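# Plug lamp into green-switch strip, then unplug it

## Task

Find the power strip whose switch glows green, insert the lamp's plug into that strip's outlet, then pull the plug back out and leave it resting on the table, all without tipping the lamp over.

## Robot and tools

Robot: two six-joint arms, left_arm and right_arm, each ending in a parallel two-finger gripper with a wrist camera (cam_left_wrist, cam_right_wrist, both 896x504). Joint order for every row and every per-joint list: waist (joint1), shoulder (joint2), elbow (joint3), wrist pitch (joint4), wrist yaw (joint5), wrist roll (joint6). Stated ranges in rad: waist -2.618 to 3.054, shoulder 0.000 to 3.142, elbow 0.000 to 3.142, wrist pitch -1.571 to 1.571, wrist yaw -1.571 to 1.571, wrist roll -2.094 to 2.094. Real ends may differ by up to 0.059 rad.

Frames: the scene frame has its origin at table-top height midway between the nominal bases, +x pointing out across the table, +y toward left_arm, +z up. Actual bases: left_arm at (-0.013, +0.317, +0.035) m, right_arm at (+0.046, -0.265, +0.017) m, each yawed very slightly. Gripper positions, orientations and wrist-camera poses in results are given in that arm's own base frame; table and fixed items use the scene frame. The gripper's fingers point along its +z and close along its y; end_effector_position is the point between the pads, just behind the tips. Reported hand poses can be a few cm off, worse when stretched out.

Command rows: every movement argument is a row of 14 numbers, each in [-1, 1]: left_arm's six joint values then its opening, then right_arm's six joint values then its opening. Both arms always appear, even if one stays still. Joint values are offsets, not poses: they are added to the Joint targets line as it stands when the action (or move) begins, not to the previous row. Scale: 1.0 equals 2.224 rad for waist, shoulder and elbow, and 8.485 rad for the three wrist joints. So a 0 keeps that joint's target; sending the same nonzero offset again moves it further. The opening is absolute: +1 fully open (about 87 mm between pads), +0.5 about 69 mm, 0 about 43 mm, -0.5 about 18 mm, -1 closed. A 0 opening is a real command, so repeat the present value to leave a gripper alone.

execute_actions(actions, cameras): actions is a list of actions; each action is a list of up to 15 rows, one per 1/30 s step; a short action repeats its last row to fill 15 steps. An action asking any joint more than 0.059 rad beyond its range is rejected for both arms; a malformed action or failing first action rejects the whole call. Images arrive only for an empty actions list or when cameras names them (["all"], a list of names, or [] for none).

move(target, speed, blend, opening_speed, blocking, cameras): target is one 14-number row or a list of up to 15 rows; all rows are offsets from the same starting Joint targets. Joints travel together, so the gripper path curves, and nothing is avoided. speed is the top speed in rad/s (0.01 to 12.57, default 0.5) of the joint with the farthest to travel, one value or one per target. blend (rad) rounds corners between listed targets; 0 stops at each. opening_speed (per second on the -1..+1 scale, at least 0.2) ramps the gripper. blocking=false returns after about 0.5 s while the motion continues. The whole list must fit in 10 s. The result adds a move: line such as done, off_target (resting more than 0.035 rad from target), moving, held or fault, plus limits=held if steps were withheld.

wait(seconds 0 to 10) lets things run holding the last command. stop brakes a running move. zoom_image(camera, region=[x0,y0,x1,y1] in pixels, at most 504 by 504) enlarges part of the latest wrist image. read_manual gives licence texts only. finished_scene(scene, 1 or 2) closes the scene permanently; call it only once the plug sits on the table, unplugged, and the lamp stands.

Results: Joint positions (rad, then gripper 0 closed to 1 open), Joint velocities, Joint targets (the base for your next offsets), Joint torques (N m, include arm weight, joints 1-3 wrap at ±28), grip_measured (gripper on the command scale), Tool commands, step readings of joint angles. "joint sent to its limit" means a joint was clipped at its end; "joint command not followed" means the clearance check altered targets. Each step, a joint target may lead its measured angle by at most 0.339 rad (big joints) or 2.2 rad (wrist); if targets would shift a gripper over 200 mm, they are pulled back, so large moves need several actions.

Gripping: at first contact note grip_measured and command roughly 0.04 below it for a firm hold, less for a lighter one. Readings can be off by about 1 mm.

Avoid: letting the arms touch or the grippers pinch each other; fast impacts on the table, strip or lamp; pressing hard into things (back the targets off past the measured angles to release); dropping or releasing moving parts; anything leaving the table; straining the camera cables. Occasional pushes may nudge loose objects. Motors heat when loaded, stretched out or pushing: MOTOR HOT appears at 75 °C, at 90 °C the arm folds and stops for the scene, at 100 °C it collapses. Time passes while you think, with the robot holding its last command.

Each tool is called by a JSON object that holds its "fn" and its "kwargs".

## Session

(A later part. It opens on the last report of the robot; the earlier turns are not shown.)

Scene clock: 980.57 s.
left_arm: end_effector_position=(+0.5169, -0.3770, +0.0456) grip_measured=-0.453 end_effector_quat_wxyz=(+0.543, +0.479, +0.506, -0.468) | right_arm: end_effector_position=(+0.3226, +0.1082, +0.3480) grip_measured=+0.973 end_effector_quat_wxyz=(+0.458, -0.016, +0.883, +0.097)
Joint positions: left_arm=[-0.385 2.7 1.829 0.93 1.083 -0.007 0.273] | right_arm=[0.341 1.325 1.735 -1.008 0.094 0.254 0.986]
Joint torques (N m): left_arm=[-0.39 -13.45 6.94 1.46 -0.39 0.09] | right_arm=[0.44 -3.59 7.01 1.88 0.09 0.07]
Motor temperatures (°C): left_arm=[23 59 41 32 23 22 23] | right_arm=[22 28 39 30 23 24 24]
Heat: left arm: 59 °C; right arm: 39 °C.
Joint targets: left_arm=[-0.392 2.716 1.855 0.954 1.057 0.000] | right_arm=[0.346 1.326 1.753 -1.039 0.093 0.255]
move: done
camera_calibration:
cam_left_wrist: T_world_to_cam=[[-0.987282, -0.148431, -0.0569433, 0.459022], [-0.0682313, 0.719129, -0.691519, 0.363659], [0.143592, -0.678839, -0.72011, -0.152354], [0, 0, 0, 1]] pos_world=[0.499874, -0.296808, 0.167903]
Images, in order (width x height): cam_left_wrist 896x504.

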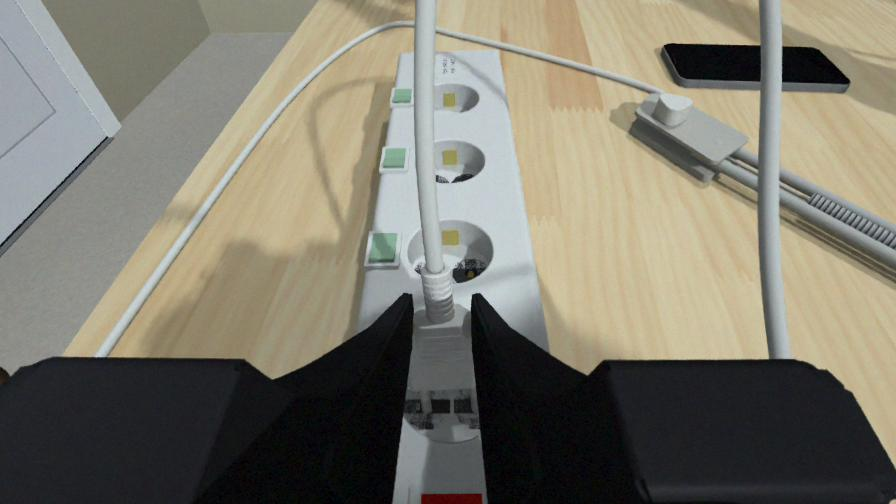

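{"fn": "move", "kwargs": {"target": [0,-0.0385,0,0,0,0,-0.95,0,0,0,0,0,0,1], "cameras": ["all"], "speed": 0.15}}

{"fn": "zoom_image", "kwargs": {"camera": "cam_left_wrist", "region": [390, 330, 510, 440]}}

{"fn": "zoom_image", "kwargs": {"camera": "cam_right_wrist", "region": [300, 60, 430, 170]}}

Scene clock: 988.70 s.
left_arm: end_effector_position=(+0.5198, -0.3772, +0.0562) grip_measured=-0.453 end_effector_quat_wxyz=(+0.551, +0.478, +0.503, -0.463) | right_arm: end_effector_position=(+0.3226, +0.1082, +0.3480) grip_measured=+0.973 end_effector_quat_wxyz=(+0.458, -0.016, +0.883, +0.097)
Joint positions: left_arm=[-0.385 2.682 1.829 0.929 1.072 -0.007 0.273] | right_arm=[0.341 1.325 1.735 -1.008 0.094 0.254 0.986]
Joint torques (N m): left_arm=[-0.4 -19.88 6.98 1.51 -0.29 0.11] | right_arm=[0.43 -3.62 7.01 1.88 0.11 0.06]
Motor temperatures (°C): left_arm=[23 60 40 32 23 22 23] | right_arm=[22 28 39 30 23 24 24]
Heat: left arm: 60 °C; right arm: 39 °C.
Joint targets: left_arm=[-0.392 2.630 1.855 0.954 1.057 0.000] | right_arm=[0.346 1.326 1.753 -1.039 0.093 0.255]
move: off_target (left_arm); left_arm: the shoulder is farthest, 0.052 rad from its target
camera_calibration:
cam_left_wrist: T_world_to_cam=[[-0.984604, -0.159797, -0.0708466, 0.457581], [-0.065597, 0.71347, -0.697608, 0.368094], [0.162023, -0.682221, -0.712968, -0.15656], [0, 0, 0, 1]] pos_world=[0.500049, -0.296313, 0.177581]
cam_right_wrist: T_world_to_cam=[[0.134266, -0.978518, -0.156446, 0.116365], [-0.989361, -0.123447, -0.0769785, 0.378709], [0.0560121, 0.165117, -0.984682, 0.450182], [0, 0, 0, 1]] pos_world=[0.33384, 0.0862829, 0.490644]

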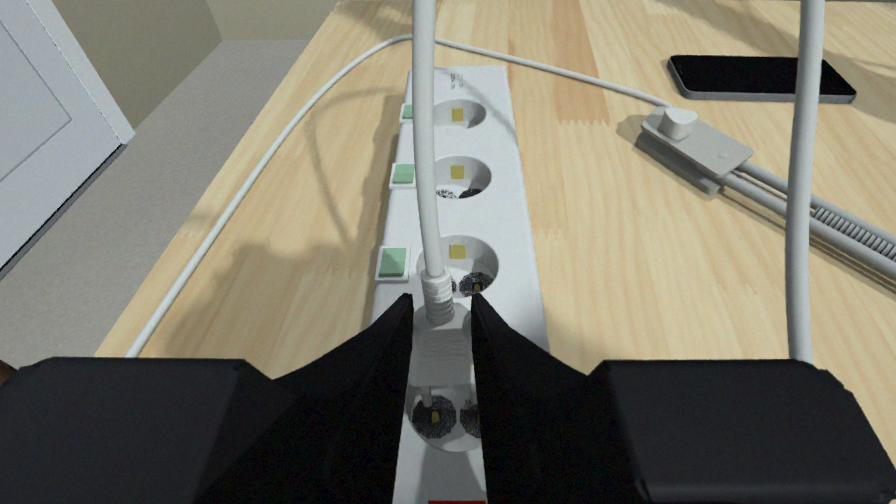

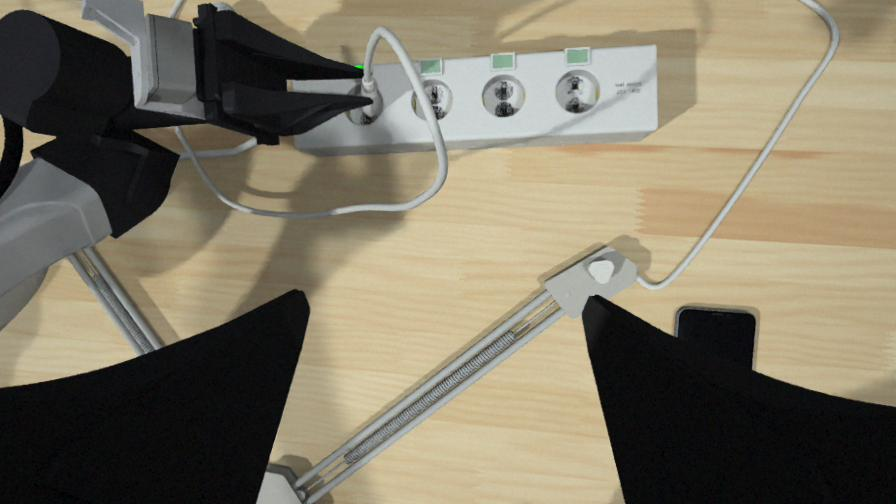

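Scaled by 4.200.

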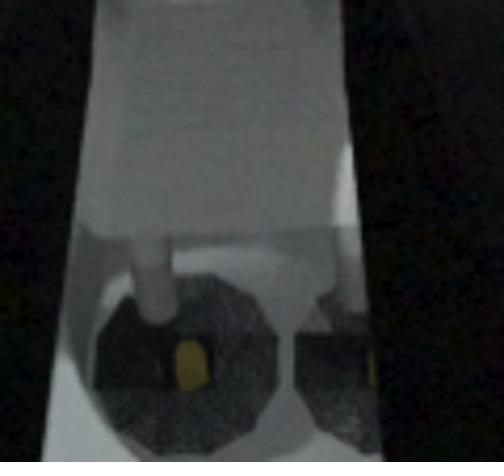

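Scaled by 3.877.

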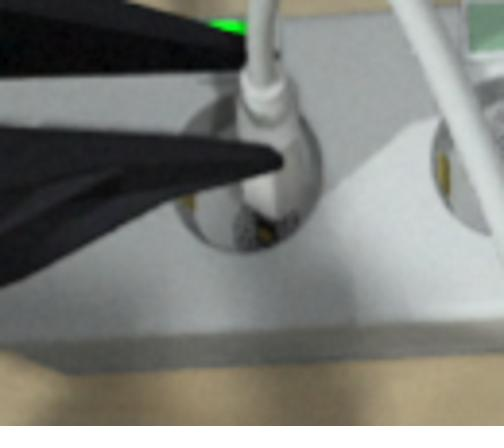

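{"fn": "move", "kwargs": {"target": [[0.0079,0.0315,0.0135,0,0.0071,0,-0.95,0,0,0,0,0,0,1],[0.0079,0.0396,0.0135,0.0007,0.0071,0,-0.95,0,0,0,0,0,0,1]], "cameras": ["cam_left_wrist"], "speed": 0.15}}

{"fn": "zoom_image", "kwargs": {"camera": "cam_left_wrist", "region": [390, 330, 510, 440]}}

Scene clock: 1004.47 s.
left_arm: end_effector_position=(+0.5176, -0.3774, +0.0533) grip_measured=-0.453 end_effector_quat_wxyz=(+0.546, +0.490, +0.490, -0.471) | right_arm: end_effector_position=(+0.3226, +0.1082, +0.3480) grip_measured=+0.973 end_effector_quat_wxyz=(+0.458, -0.016, +0.883, +0.097)
Joint positions: left_arm=[-0.381 2.706 1.859 0.937 1.114 -0.007 0.273] | right_arm=[0.341 1.325 1.735 -1.008 0.094 0.254 0.986]
Joint torques (N m): left_arm=[0.72 -14 7.16 1.49 -0.09 0.06] | right_arm=[0.46 -3.6 6.99 1.87 0.1 0.08]
Motor temperatures (°C): left_arm=[23 70 40 32 23 22 23] | right_arm=[22 28 39 30 23 24 24]
Heat: left arm: 70 °C; right arm: 39 °C.
Joint targets: left_arm=[-0.374 2.718 1.885 0.960 1.117 0.000] | right_arm=[0.346 1.326 1.753 -1.039 0.093 0.255]
move: done
camera_calibration:
cam_left_wrist: T_world_to_cam=[[-0.988921, -0.122046, -0.0844933, 0.47238], [-0.0283538, 0.714038, -0.699533, 0.347105], [0.145707, -0.689387, -0.709588, -0.15285], [0, 0, 0, 1]] pos_world=[0.499259, -0.295567, 0.174264]
Images, in order (width x height): cam_left_wrist 896x504.

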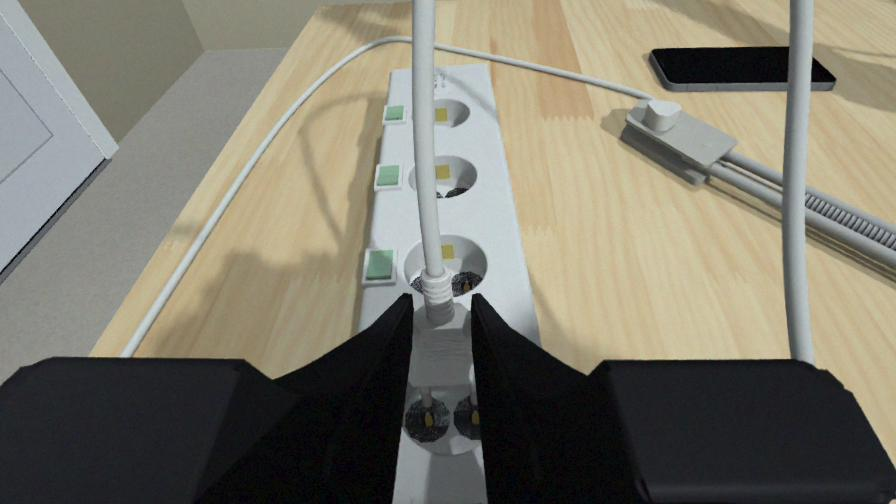

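Scaled by 4.200.

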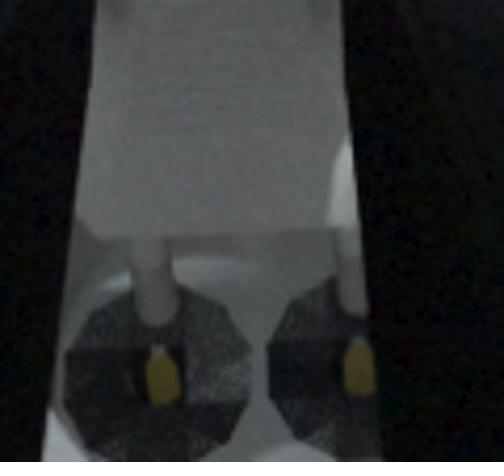

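{"fn": "move", "kwargs": {"target": [0,0.0144,0.0044,0.0029,0,0,-0.95,0,0,0,0,0,0,1], "cameras": ["cam_left_wrist"], "speed": 0.1}}

{"fn": "zoom_image", "kwargs": {"camera": "cam_left_wrist", "region": [390, 330, 510, 440]}}

Scene clock: 1013.53 s.
left_arm: end_effector_position=(+0.5187, -0.3784, +0.0520) grip_measured=-0.453 end_effector_quat_wxyz=(+0.555, +0.496, +0.477, -0.468) | right_arm: end_effector_position=(+0.3226, +0.1082, +0.3480) grip_measured=+0.973 end_effector_quat_wxyz=(+0.458, -0.016, +0.883, +0.097)
Joint positions: left_arm=[-0.381 2.728 1.875 0.977 1.121 -0.007 0.273] | right_arm=[0.341 1.325 1.735 -1.008 0.094 0.254 0.986]
Joint torques (N m): left_arm=[0.66 -12.83 6.82 1.29 -0.13 0.04] | right_arm=[0.46 -3.67 7.01 1.88 0.09 0.06]
Motor temperatures (°C): left_arm=[23 66 40 32 23 22 23] | right_arm=[22 28 39 30 23 24 24]
Heat: left arm: 66 °C; right arm: 39 °C.
Joint targets: left_arm=[-0.374 2.750 1.895 0.984 1.117 0.000] | right_arm=[0.346 1.326 1.753 -1.039 0.093 0.255]
move: done
camera_calibration:
cam_left_wrist: T_world_to_cam=[[-0.986533, -0.116888, -0.114411, 0.475459], [-0.00142938, 0.705629, -0.70858, 0.330225], [0.163557, -0.698874, -0.696293, -0.168134], [0, 0, 0, 1]] pos_world=[0.497028, -0.294945, 0.171318]
Images, in order (width x height): cam_left_wrist 896x504.

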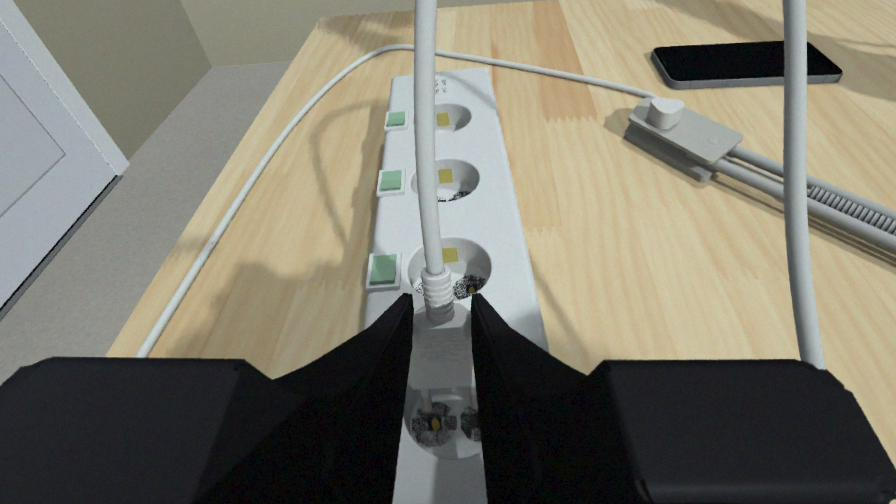

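Scaled by 4.200.

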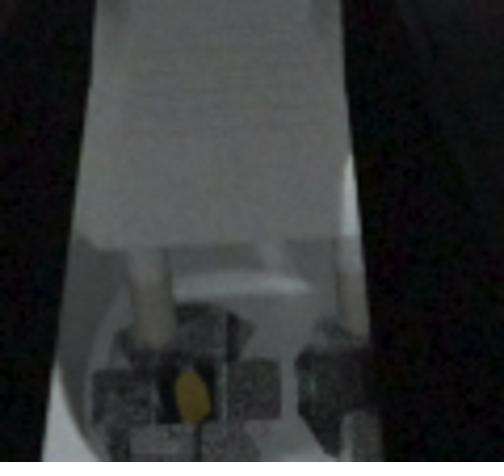

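{"fn": "move", "kwargs": {"target": [[0,-0.09,-0.013,-0.02,0,0,-0.95,0,0,0,0,0,0,1],[0.009,-0.3435,-0.241,-0.0421,-0.0012,0,-0.95,0,0,0,0,0,0,1],[-0.0971,-0.1983,0.0796,-0.2731,-0.1316,0.1055,-0.95,0,0,0,0,0,0,1]], "speed": [0.3,0.8,1.0], "blend": 0.05}}

{"fn": "move", "kwargs": {"target": [[0,0.0198,-0.1286,0.0383,0,0,-0.95,0,0,0,0,0,0,1],[0,0.0198,-0.1286,0.0383,0,0,-0.1,0,0,0,0,0,0,1]], "cameras": ["all"], "speed": 0.25, "opening_speed": 1}}

Scene clock: 1061.37 s.
left_arm: end_effector_position=(+0.3668, -0.2082, +0.0573) grip_measured=-0.453 end_effector_quat_wxyz=(-0.001, +0.670, +0.742, -0.007) | right_arm: end_effector_position=(+0.3226, +0.1082, +0.3480) grip_measured=+0.973 end_effector_quat_wxyz=(+0.458, -0.016, +0.883, +0.097)
Joint positions: left_arm=[-0.587 2.299 2.045 -1.32 0.013 0.882 0.273] | right_arm=[0.341 1.325 1.735 -1.008 0.094 0.254 0.986]
Joint torques (N m): left_arm=[-0.08 -11.71 6.97 0.06 -0.18 0.16] | right_arm=[0.44 -3.71 7.06 1.86 0.11 0.08]
Motor temperatures (°C): left_arm=[23 60 40 31 23 22 23] | right_arm=[22 27 39 30 23 24 24]
Heat: left arm: 60 °C; right arm: 39 °C.
Joint targets: left_arm=[-0.590 2.309 2.072 -1.333 0.000 0.895] | right_arm=[0.346 1.326 1.753 -1.039 0.093 0.255]
move: done

Scene clock: 1064.40 s.
left_arm: end_effector_position=(+0.3641, -0.2054, -0.0257) grip_measured=-0.100 end_effector_quat_wxyz=(-0.002, +0.670, +0.742, -0.005) | right_arm: end_effector_position=(+0.3226, +0.1082, +0.3480) grip_measured=+0.973 end_effector_quat_wxyz=(+0.458, -0.016, +0.883, +0.097)
Joint positions: left_arm=[-0.587 2.346 1.791 -1.021 0.009 0.883 0.45] | right_arm=[0.341 1.325 1.735 -1.008 0.094 0.254 0.986]
Joint torques (N m): left_arm=[-0.13 -12.04 4.55 0.3 -0.18 0.19] | right_arm=[0.44 -3.62 7.02 1.87 0.1 0.06]
Motor temperatures (°C): left_arm=[23 59 40 31 23 22 23] | right_arm=[22 27 39 30 23 24 24]
Heat: left arm: 59 °C; right arm: 39 °C.
Joint targets: left_arm=[-0.590 2.353 1.786 -1.008 0.000 0.895] | right_arm=[0.346 1.326 1.753 -1.039 0.093 0.255]
move: done
camera_calibration:
cam_left_wrist: T_world_to_cam=[[-0.995359, -0.089231, -0.0360355, 0.345119], [-0.0866376, 0.667917, 0.739175, 0.213397], [-0.0418887, 0.738867, -0.672548, 0.294676], [0, 0, 0, 1]] pos_world=[0.374349, -0.329463, 0.0528826]
cam_right_wrist: T_world_to_cam=[[0.134266, -0.978518, -0.156446, 0.116365], [-0.989361, -0.123447, -0.0769785, 0.378709], [0.0560121, 0.165117, -0.984682, 0.450182], [0, 0, 0, 1]] pos_world=[0.33384, 0.0862829, 0.490644]

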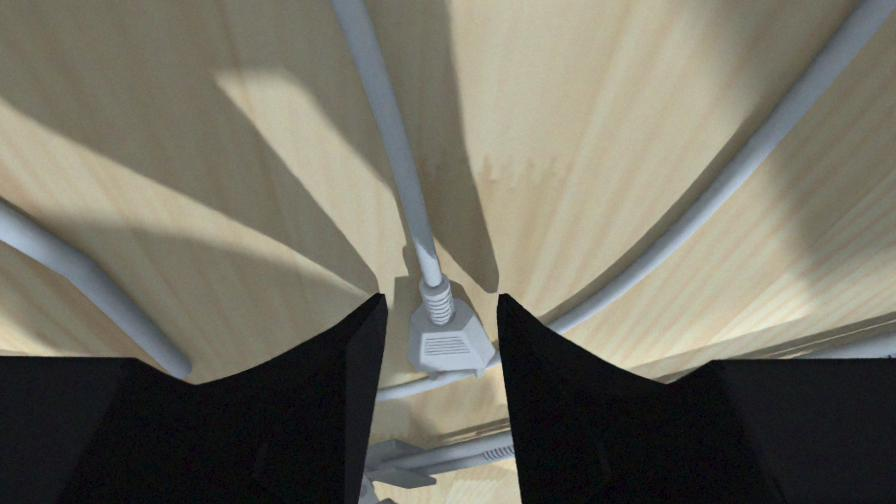

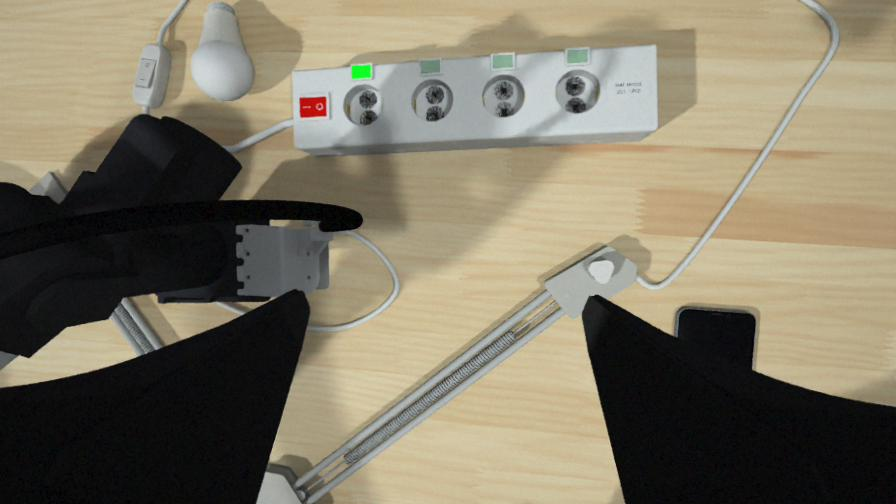

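{"fn": "move", "kwargs": {"target": [[0,-0.0463,0.1637,-0.0462,0,0,-0.1,0,0,0,0,0,0,1],[0.1102,-0.1416,-0.1228,0.0865,0,-0.1055,-0.95,0,0,0,0,0,0,1]], "cameras": ["all"], "speed": [0.4,0.8], "opening_speed": 1}}

Scene clock: 1100.17 s.
left_arm: end_effector_position=(+0.4876, -0.1767, +0.0481) grip_measured=-0.950 end_effector_quat_wxyz=(+0.341, +0.167, +0.923, -0.061) | right_arm: end_effector_position=(+0.3226, +0.1082, +0.3480) grip_measured=+0.973 end_effector_quat_wxyz=(+0.458, -0.016, +0.883, +0.097)
Joint positions: left_arm=[-0.346 2.08 1.52 -0.303 0.007 0.01 0.025] | right_arm=[0.341 1.325 1.735 -1.008 0.094 0.254 0.986]
Joint torques (N m): left_arm=[0.24 -15.75 5.18 1.53 -0.13 -0.09] | right_arm=[0.44 -3.6 7.04 1.87 0.09 0.07]
Motor temperatures (°C): left_arm=[23 58 38 28 23 22 22] | right_arm=[22 27 39 30 23 24 24]
Heat: left arm: 58 °C; right arm: 39 °C.
Joint targets: left_arm=[-0.345 2.038 1.512 -0.274 0.000 0.000] | right_arm=[0.346 1.326 1.753 -1.039 0.093 0.255]
move: off_target (left_arm); target 2's new numbers were sent with left_arm's shoulder 0.042 rad from that target; left_arm: the shoulder is farthest, 0.042 rad from its target
camera_calibration:
cam_left_wrist: T_world_to_cam=[[-0.331075, -0.942585, -0.043848, -0.00101663], [-0.937627, 0.3234, 0.127548, 0.533858], [-0.106044, 0.0833409, -0.990863, 0.259013], [0, 0, 0, 1]] pos_world=[0.527689, -0.195194, 0.18851]
cam_right_wrist: T_world_to_cam=[[0.134266, -0.978518, -0.156446, 0.116365], [-0.989361, -0.123447, -0.0769785, 0.378709], [0.0560121, 0.165117, -0.984682, 0.450182], [0, 0, 0, 1]] pos_world=[0.33384, 0.0862829, 0.490644]

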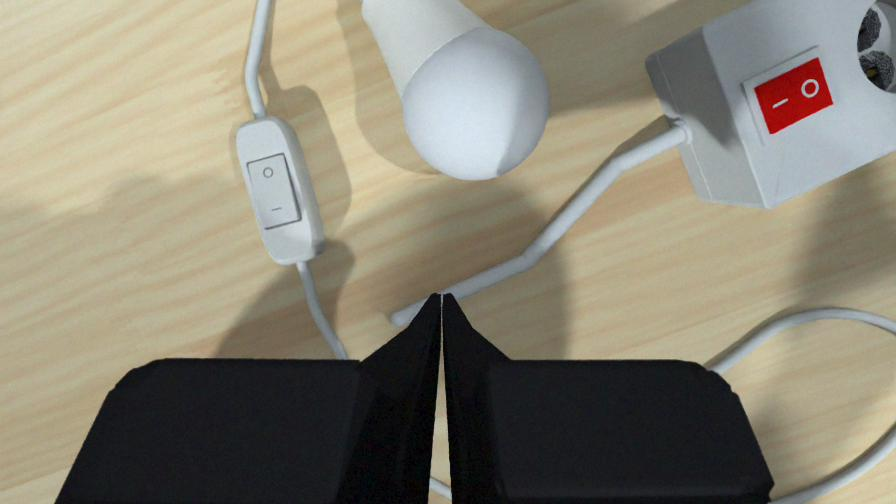

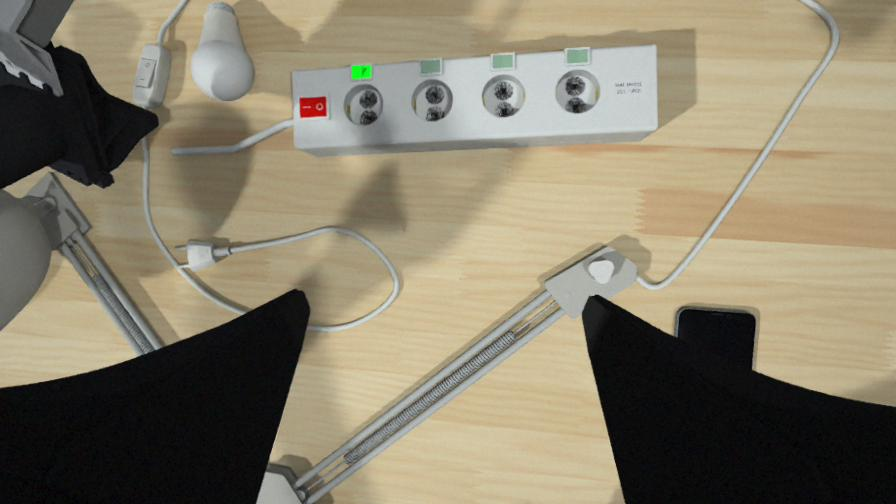

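{"fn": "move", "kwargs": {"target": [[-0.0135,0.0549,-0.0665,0.0318,0,0,-0.95,0,0,0,0,0,0,1],[0.0022,0.1745,0.1448,0.0077,0,0,-0.95,0,0,0,0,0,0,1],[0.0022,0.04,0.06,0.0077,0,0,-0.95,0,0,0,0,0,0,1]], "cameras": ["all"], "speed": [0.4,0.15,0.5]}}

Scene clock: 1121.70 s.
left_arm: end_effector_position=(+0.5336, -0.1938, +0.0715) grip_measured=-0.950 end_effector_quat_wxyz=(+0.403, +0.163, +0.898, -0.072) | right_arm: end_effector_position=(+0.3226, +0.1082, +0.3480) grip_measured=+0.973 end_effector_quat_wxyz=(+0.458, -0.016, +0.883, +0.097)
Joint positions: left_arm=[-0.347 2.154 1.652 -0.225 0.007 0.009 0.025] | right_arm=[0.341 1.325 1.735 -1.008 0.094 0.254 0.986]
Joint torques (N m): left_arm=[0.75 -15.19 5.23 1.6 -0.14 -0.09] | right_arm=[0.49 -3.58 6.97 1.86 0.1 0.06]
Motor temperatures (°C): left_arm=[23 61 38 31 23 22 22] | right_arm=[22 27 39 30 23 24 24]
Heat: left arm: 61 °C; right arm: 39 °C.
Joint targets: left_arm=[-0.340 2.127 1.646 -0.209 0.000 0.000] | right_arm=[0.346 1.326 1.753 -1.039 0.093 0.255]
move: done
camera_calibration:
cam_left_wrist: T_world_to_cam=[[-0.325609, -0.944594, -0.0414959, -0.00436586], [-0.945271, 0.32619, -0.00790665, 0.593891], [0.0210041, 0.0366504, -0.999107, 0.212334], [0, 0, 0, 1]] pos_world=[0.555506, -0.205627, 0.216659]
cam_right_wrist: T_world_to_cam=[[0.134266, -0.978518, -0.156446, 0.116365], [-0.989361, -0.123447, -0.0769785, 0.378709], [0.0560121, 0.165117, -0.984682, 0.450182], [0, 0, 0, 1]] pos_world=[0.33384, 0.0862829, 0.490644]

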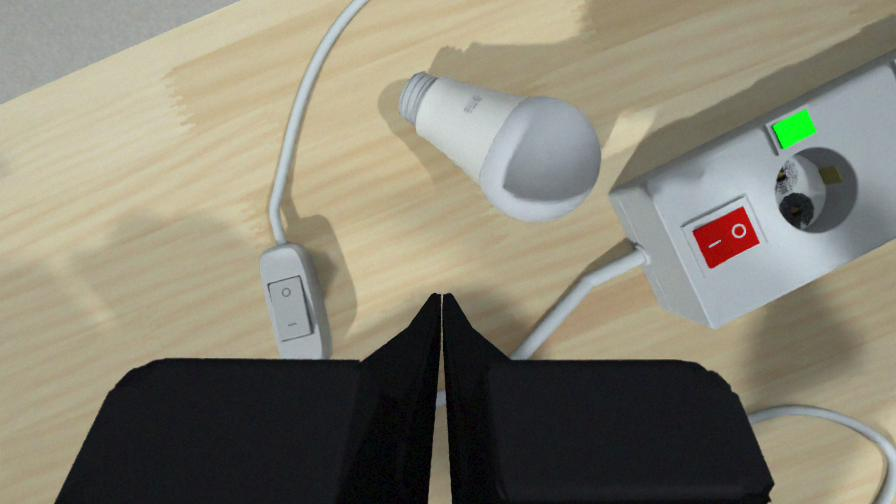

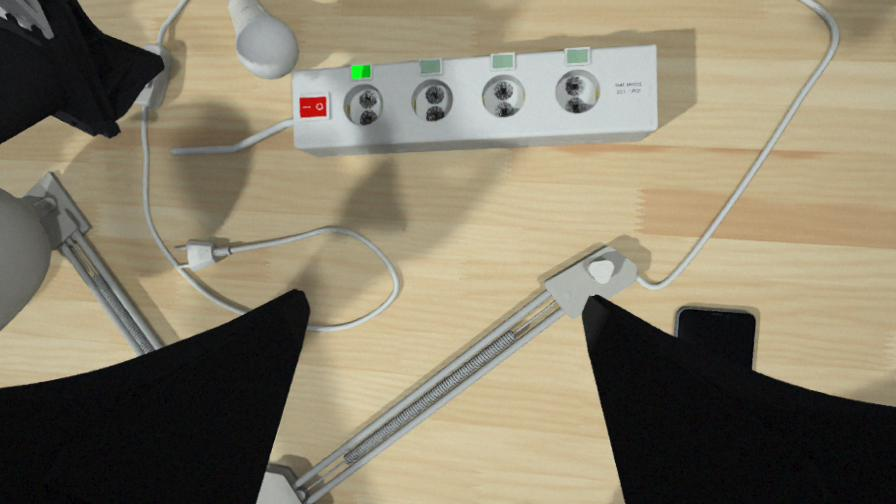

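{"fn": "move", "kwargs": {"target": [[-0.036,0.0749,-0.0223,0.0125,0,0,-0.95,0,0,0,0,0,0,1],[-0.036,0.1906,0.1895,-0.0127,0,0,-0.95,0,0,0,0,0,0,1],[-0.036,0.05,0.1,-0.0127,0,0,-0.95,0,0,0,0,0,0,1]], "cameras": ["all"], "speed": [0.3,0.15,0.5]}}

Scene clock: 1146.17 s.
left_arm: end_effector_position=(+0.5457, -0.2448, +0.0817) grip_measured=-0.950 end_effector_quat_wxyz=(+0.402, +0.196, +0.890, -0.087) | right_arm: end_effector_position=(+0.3226, +0.1082, +0.3480) grip_measured=+0.973 end_effector_quat_wxyz=(+0.458, -0.016, +0.883, +0.097)
Joint positions: left_arm=[-0.42 2.267 1.874 -0.331 0.007 0.009 0.025] | right_arm=[0.341 1.325 1.735 -1.008 0.094 0.254 0.986]
Joint torques (N m): left_arm=[0.23 -16.17 5.42 1.52 -0.13 -0.11] | right_arm=[0.44 -3.7 7.04 1.87 0.09 0.07]
Motor temperatures (°C): left_arm=[23 64 39 31 23 22 22] | right_arm=[22 27 39 30 23 24 24]
Heat: left arm: 64 °C; right arm: 39 °C.
Joint targets: left_arm=[-0.420 2.239 1.868 -0.317 0.001 0.000] | right_arm=[0.346 1.326 1.753 -1.039 0.093 0.255]
move: done
camera_calibration:
cam_left_wrist: T_world_to_cam=[[-0.393708, -0.918302, -0.0414054, -0.00456243], [-0.918817, 0.394488, -0.0124008, 0.624723], [0.0277216, 0.0331617, -0.999065, 0.219507], [0, 0, 0, 1]] pos_world=[0.566125, -0.257915, 0.22686]
cam_right_wrist: T_world_to_cam=[[0.134266, -0.978518, -0.156446, 0.116365], [-0.989361, -0.123447, -0.0769785, 0.378709], [0.0560121, 0.165117, -0.984682, 0.450182], [0, 0, 0, 1]] pos_world=[0.33384, 0.0862829, 0.490644]

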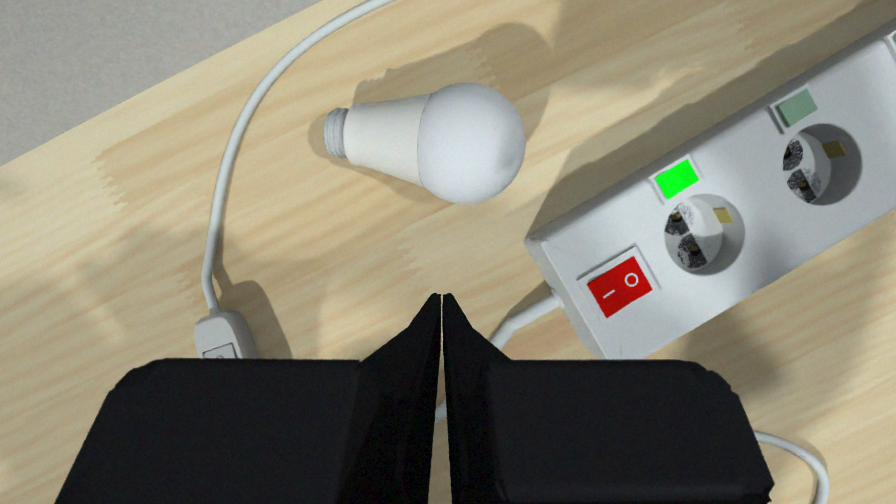

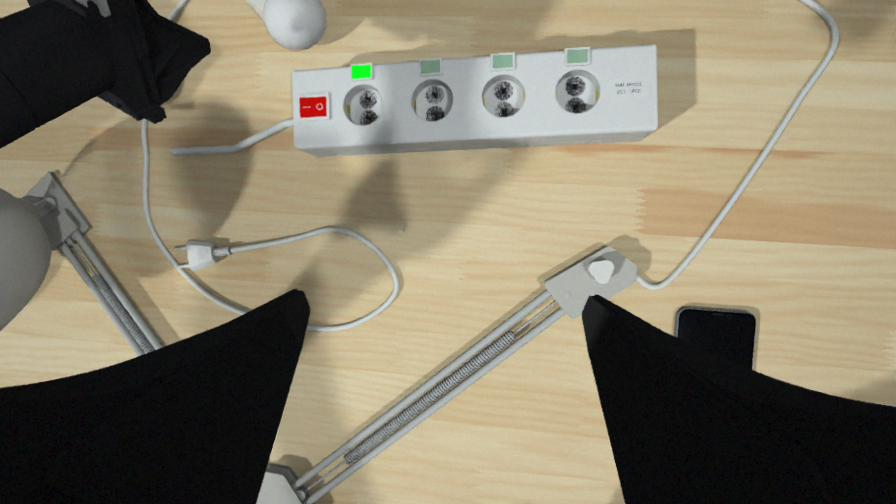

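{"fn": "move", "kwargs": {"target": [[0.0337,-0.0899,-0.16,0.0051,0,0,-0.95,0,0,0,0,0,0,1],[-0.0764,0.0049,0.1268,-0.1276,0,0.1055,-0.95,0,0,0,0,0,0,1],[-0.0764,0.0049,0.1268,-0.1276,0,0.1055,-0.1,0,0,0,0,0,0,1],[-0.0746,0.0459,-0.0468,-0.0803,0,0.1055,-0.1,0,0,0,0,0,0,1]], "cameras": ["cam_left_wrist"], "speed": [0.6,0.8,0.5,0.3]}}

Scene clock: 1163.07 s.
left_arm: end_effector_position=(+0.3610, -0.2037, -0.0264) grip_measured=-0.100 end_effector_quat_wxyz=(-0.003, +0.671, +0.741, -0.003) | right_arm: end_effector_position=(+0.3226, +0.1082, +0.3480) grip_measured=+0.973 end_effector_quat_wxyz=(+0.458, -0.016, +0.883, +0.097)
Joint positions: left_arm=[-0.589 2.335 1.768 -1.011 0.006 0.883 0.45] | right_arm=[0.341 1.325 1.735 -1.008 0.094 0.254 0.986]
Joint torques (N m): left_arm=[0.36 -12.16 4.51 0.31 -0.06 0.14] | right_arm=[0.49 -3.6 6.99 1.87 0.1 0.06]
Motor temperatures (°C): left_arm=[23 65 39 30 23 22 22] | right_arm=[22 27 39 30 23 24 24]
Heat: left arm: 65 °C; right arm: 39 °C.
Joint targets: left_arm=[-0.586 2.341 1.764 -0.998 0.000 0.895] | right_arm=[0.346 1.326 1.753 -1.039 0.093 0.255]
move: done
camera_calibration:
cam_left_wrist: T_world_to_cam=[[-0.995612, -0.086421, -0.0358866, 0.342821], [-0.084477, 0.665124, 0.741939, 0.211198], [-0.04025, 0.741715, -0.669507, 0.292859], [0, 0, 0, 1]] pos_world=[0.370946, -0.328063, 0.0516775]
Images, in order (width x height): cam_left_wrist 896x504.

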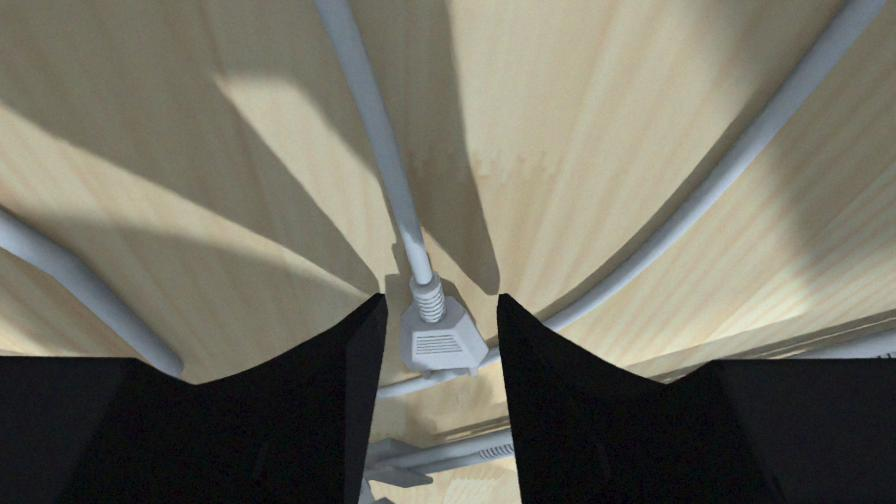

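{"fn": "move", "kwargs": {"target": [[0.0054,0,0,0,0,0.0014,-0.1,0,0,0,0,0,0,1],[0.0054,0,0,0,0,0.0014,-0.95,0,0,0,0,0,0,1]], "cameras": ["cam_left_wrist"], "speed": 0.15, "opening_speed": 0.6}}

{"fn": "zoom_image", "kwargs": {"camera": "cam_left_wrist", "region": [340, 250, 540, 430]}}

Scene clock: 1170.90 s.
left_arm: end_effector_position=(+0.3633, -0.2007, -0.0264) grip_measured=-0.388 end_effector_quat_wxyz=(-0.003, +0.672, +0.740, -0.003) | right_arm: end_effector_position=(+0.3226, +0.1082, +0.3480) grip_measured=+0.973 end_effector_quat_wxyz=(+0.458, -0.016, +0.883, +0.097)
Joint positions: left_arm=[-0.581 2.335 1.768 -1.011 0.006 0.894 0.306] | right_arm=[0.341 1.325 1.735 -1.008 0.094 0.254 0.986]
Joint torques (N m): left_arm=[0.53 -11.99 4.4 0.32 -0.12 0.18] | right_arm=[0.47 -3.63 6.98 1.87 0.1 0.05]
Motor temperatures (°C): left_arm=[23 62 38 29 23 22 22] | right_arm=[22 27 39 30 23 24 24]
Heat: left arm: 62 °C; right arm: 39 °C.
Joint targets: left_arm=[-0.574 2.341 1.764 -0.998 0.000 0.907] | right_arm=[0.346 1.326 1.753 -1.039 0.093 0.255]
move: done
camera_calibration:
cam_left_wrist: T_world_to_cam=[[-0.995751, -0.0845374, -0.0365266, 0.345766], [-0.0837175, 0.665708, 0.741502, 0.209299], [-0.0383686, 0.741409, -0.669956, 0.289934], [0, 0, 0, 1]] pos_world=[0.372943, -0.325061, 0.0516777]
Images, in order (width x height): cam_left_wrist 896x504.

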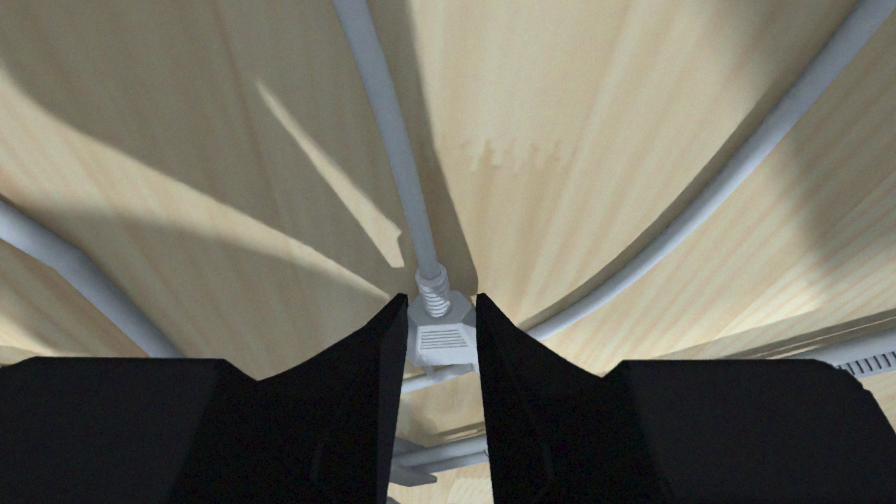

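Scaled by 2.520.

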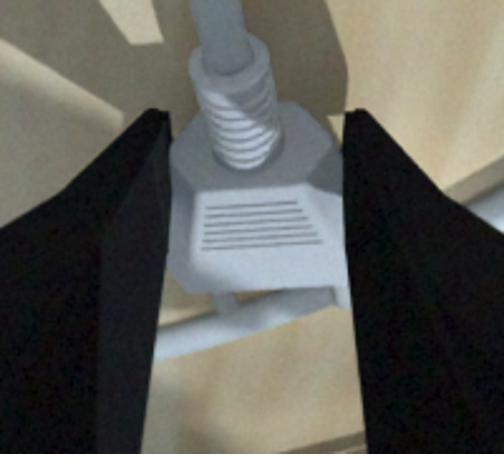

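{"fn": "move", "kwargs": {"target": [[-0.0135,0.0045,0.0899,-0.02,0,-0.004,-0.95,0,0,0,0,0,0,1],[-0.0283,0.0225,0.1169,-0.0236,0,-0.0073,-0.95,0,0,0,0,0,0,1],[-0.0283,0.0414,0.0755,-0.0092,0,-0.0073,-0.95,0,0,0,0,0,0,1],[-0.0283,0.0414,0.0755,-0.0092,0,-0.0073,-0.2,0,0,0,0,0,0,1]], "cameras": ["cam_left_wrist"], "speed": 0.3, "opening_speed": 1}}

{"fn": "zoom_image", "kwargs": {"camera": "cam_left_wrist", "region": [340, 250, 540, 430]}}

Scene clock: 1185.83 s.
left_arm: end_effector_position=(+0.3668, -0.2332, -0.0265) grip_measured=-0.200 end_effector_quat_wxyz=(-0.006, +0.678, +0.735, -0.004) | right_arm: end_effector_position=(+0.3226, +0.1082, +0.3480) grip_measured=+0.973 end_effector_quat_wxyz=(+0.458, -0.016, +0.883, +0.097)
Joint positions: left_arm=[-0.636 2.429 1.935 -1.089 0.006 0.853 0.4] | right_arm=[0.341 1.325 1.735 -1.008 0.094 0.254 0.986]
Joint torques (N m): left_arm=[0.09 -13.03 4.48 0.34 -0.07 -0.09] | right_arm=[0.46 -3.7 6.98 1.87 0.11 0.05]
Motor temperatures (°C): left_arm=[23 59 38 28 23 22 22] | right_arm=[22 27 39 30 23 24 24]
Heat: left arm: 59 °C; right arm: 39 °C.
Joint targets: left_arm=[-0.637 2.433 1.932 -1.076 0.000 0.845] | right_arm=[0.346 1.326 1.753 -1.039 0.093 0.255]
move: done
camera_calibration:
cam_left_wrist: T_world_to_cam=[[-0.997041, -0.0695919, -0.0326492, 0.35057], [-0.0707393, 0.664436, 0.74399, 0.226349], [-0.0300824, 0.744098, -0.667393, 0.311859], [0, 0, 0, 1]] pos_world=[0.374926, -0.358051, 0.0511768]
Images, in order (width x height): cam_left_wrist 896x504.

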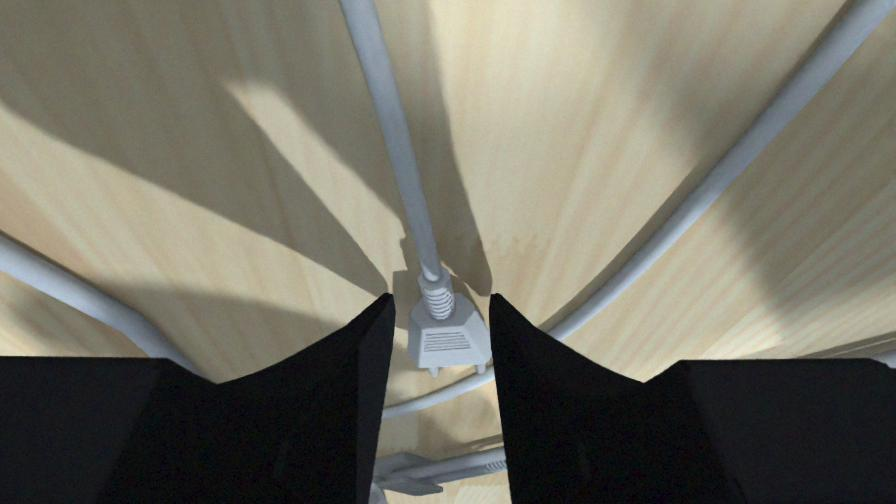

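Scaled by 2.520.

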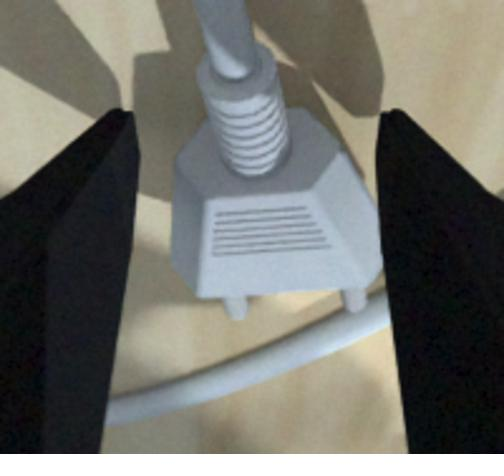

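{"fn": "move", "kwargs": {"target": [[0,0,0,0,0,0.0059,-0.2,0,0,0,0,0,0,1],[0,0,0,0,0,0.0059,-0.95,0,0,0,0,0,0,1],[0,-0.033,0.06,-0.03,0,0.0059,-0.95,0,0,0,0,0,0,1]], "cameras": ["cam_left_wrist"], "speed": 0.3, "opening_speed": 0.7}}

{"fn": "zoom_image", "kwargs": {"camera": "cam_left_wrist", "region": [340, 250, 540, 430]}}

Scene clock: 1196.73 s.
left_arm: end_effector_position=(+0.3511, -0.2206, +0.0171) grip_measured=-0.393 end_effector_quat_wxyz=(-0.050, +0.688, +0.724, -0.009) | right_arm: end_effector_position=(+0.3226, +0.1082, +0.3480) grip_measured=+0.973 end_effector_quat_wxyz=(+0.458, -0.016, +0.883, +0.097)
Joint positions: left_arm=[-0.636 2.399 2.043 -1.316 0.006 0.883 0.303] | right_arm=[0.341 1.325 1.735 -1.008 0.094 0.254 0.986]
Joint torques (N m): left_arm=[-0.18 -16.95 6.5 -0.14 -0.14 0.18] | right_arm=[0.46 -3.66 7.01 1.87 0.11 0.07]
Motor temperatures (°C): left_arm=[23 61 37 27 23 22 22] | right_arm=[22 27 39 30 23 24 24]
Heat: left arm: 61 °C; right arm: 39 °C.
Joint targets: left_arm=[-0.637 2.359 2.066 -1.330 0.000 0.895] | right_arm=[0.346 1.326 1.753 -1.039 0.093 0.255]
move: off_target (left_arm); left_arm: the shoulder is farthest, 0.040 rad from its target
camera_calibration:
cam_left_wrist: T_world_to_cam=[[-0.998501, -0.0400601, 0.0373023, 0.343131], [0.00402344, 0.625911, 0.779884, 0.149051], [-0.0545901, 0.778865, -0.624812, 0.346683], [0, 0, 0, 1]] pos_world=[0.360942, -0.349565, 0.0875696]
Images, in order (width x height): cam_left_wrist 896x504.

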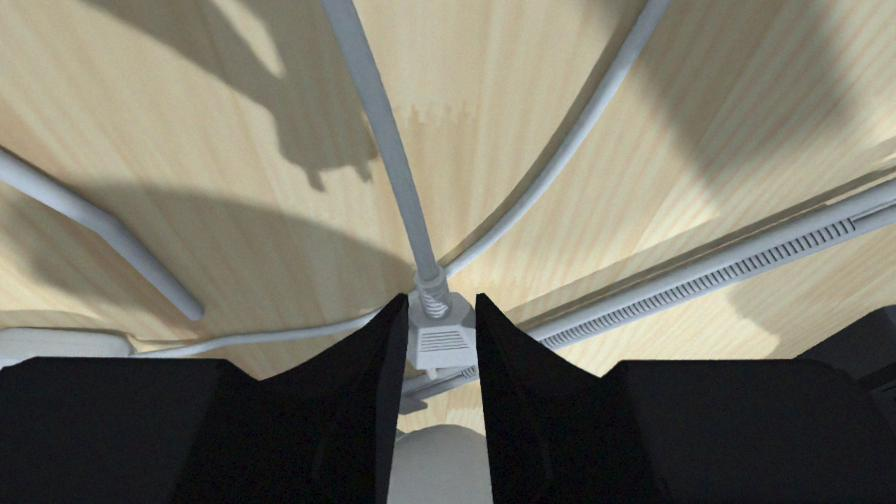

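Scaled by 2.520.

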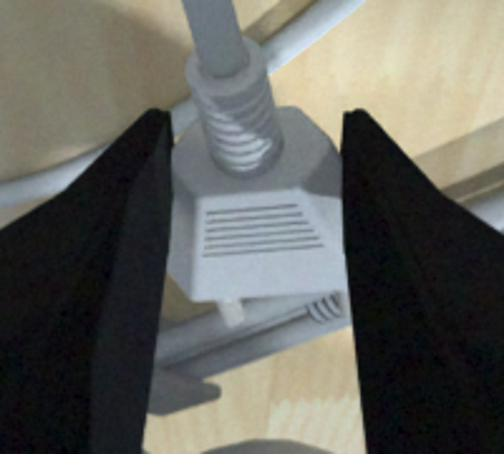

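{"fn": "move", "kwargs": {"target": [[0.0211,-0.0225,0.0027,-0.0005,0,0,-0.95,0,0,0,0,0,0,1],[0.1272,-0.1677,-0.3179,0.2306,0.1305,-0.1055,-0.95,0,0,0,0,0,0,1],[0.1219,0.1308,-0.0823,0.2524,0.1312,-0.1055,-0.95,0,0,0,0,0,0,1]], "cameras": ["all"], "speed": [0.3,1.0,0.4], "blend": 0.05}}

{"fn": "zoom_image", "kwargs": {"camera": "cam_left_wrist", "region": [380, 270, 520, 440]}}

{"fn": "zoom_image", "kwargs": {"camera": "cam_right_wrist", "region": [280, 60, 430, 170]}}

Scene clock: 1220.07 s.
left_arm: end_effector_position=(+0.5241, -0.3642, +0.0625) grip_measured=-0.393 end_effector_quat_wxyz=(+0.519, +0.471, +0.531, -0.476) | right_arm: end_effector_position=(+0.3226, +0.1082, +0.3480) grip_measured=+0.973 end_effector_quat_wxyz=(+0.458, -0.016, +0.883, +0.097)
Joint positions: left_arm=[-0.359 2.647 1.855 0.776 1.109 -0.002 0.303] | right_arm=[0.341 1.325 1.735 -1.008 0.094 0.254 0.986]
Joint torques (N m): left_arm=[-0.43 -14.79 7.61 1.63 -0.03 0.04] | right_arm=[0.47 -3.59 7.01 1.87 0.09 0.07]
Motor temperatures (°C): left_arm=[23 64 38 28 23 22 23] | right_arm=[22 27 39 30 23 24 24]
Heat: left arm: 64 °C; right arm: 39 °C.
Joint targets: left_arm=[-0.366 2.650 1.882 0.811 1.114 0.000] | right_arm=[0.346 1.326 1.753 -1.039 0.093 0.255]
move: off_target (left_arm); blend cut to 0.025 rad at target 1; left_arm: the wrist pitch is farthest, 0.036 rad from its target
camera_calibration:
cam_left_wrist: T_world_to_cam=[[-0.988952, -0.148162, 0.00474592, 0.46607], [-0.113836, 0.738547, -0.664522, 0.395814], [0.0949516, -0.657721, -0.747253, -0.0977184], [0, 0, 0, 1]] pos_world=[0.515257, -0.287545, 0.187795]
cam_right_wrist: T_world_to_cam=[[0.134266, -0.978518, -0.156446, 0.116365], [-0.989361, -0.123447, -0.0769785, 0.378709], [0.0560121, 0.165117, -0.984682, 0.450182], [0, 0, 0, 1]] pos_world=[0.33384, 0.0862829, 0.490644]

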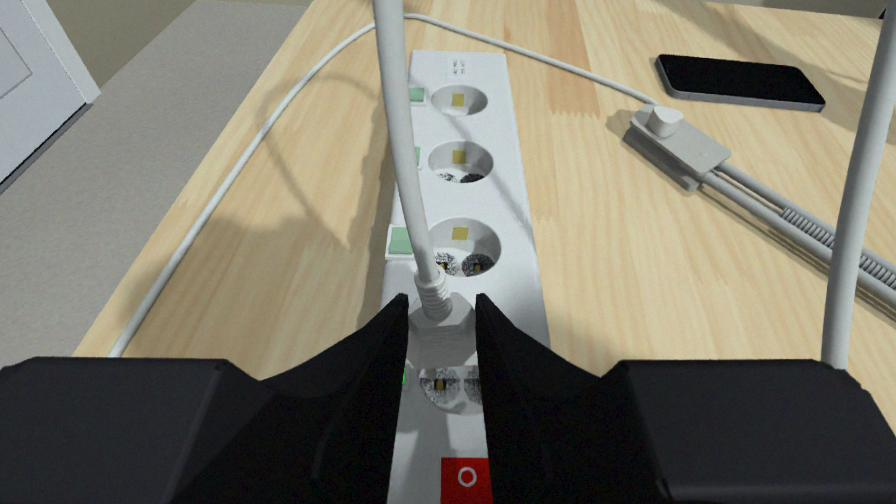

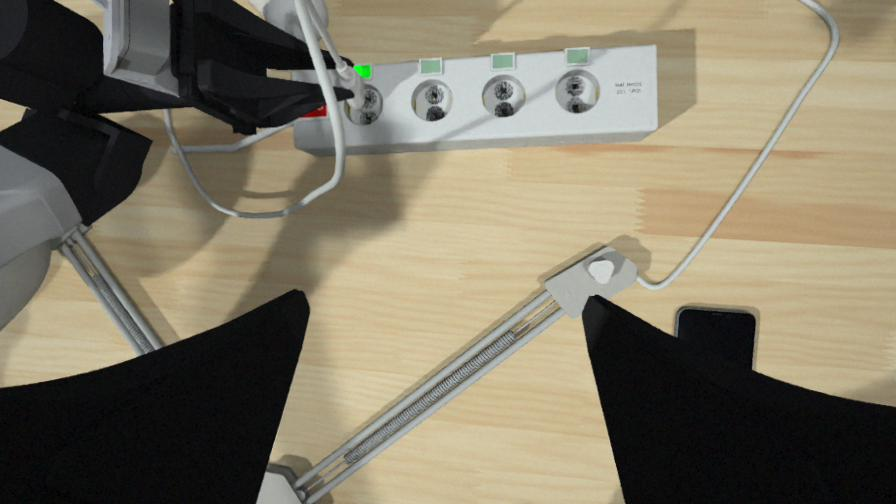

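Scaled by 2.965.

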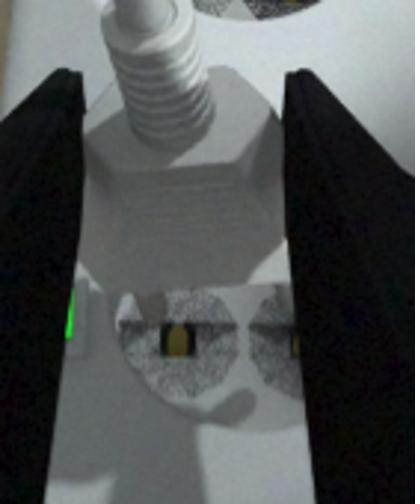

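Scaled by 3.360.

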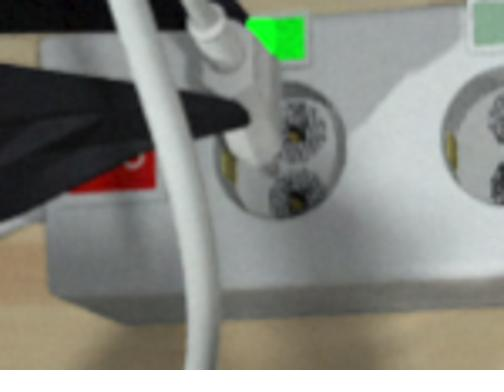

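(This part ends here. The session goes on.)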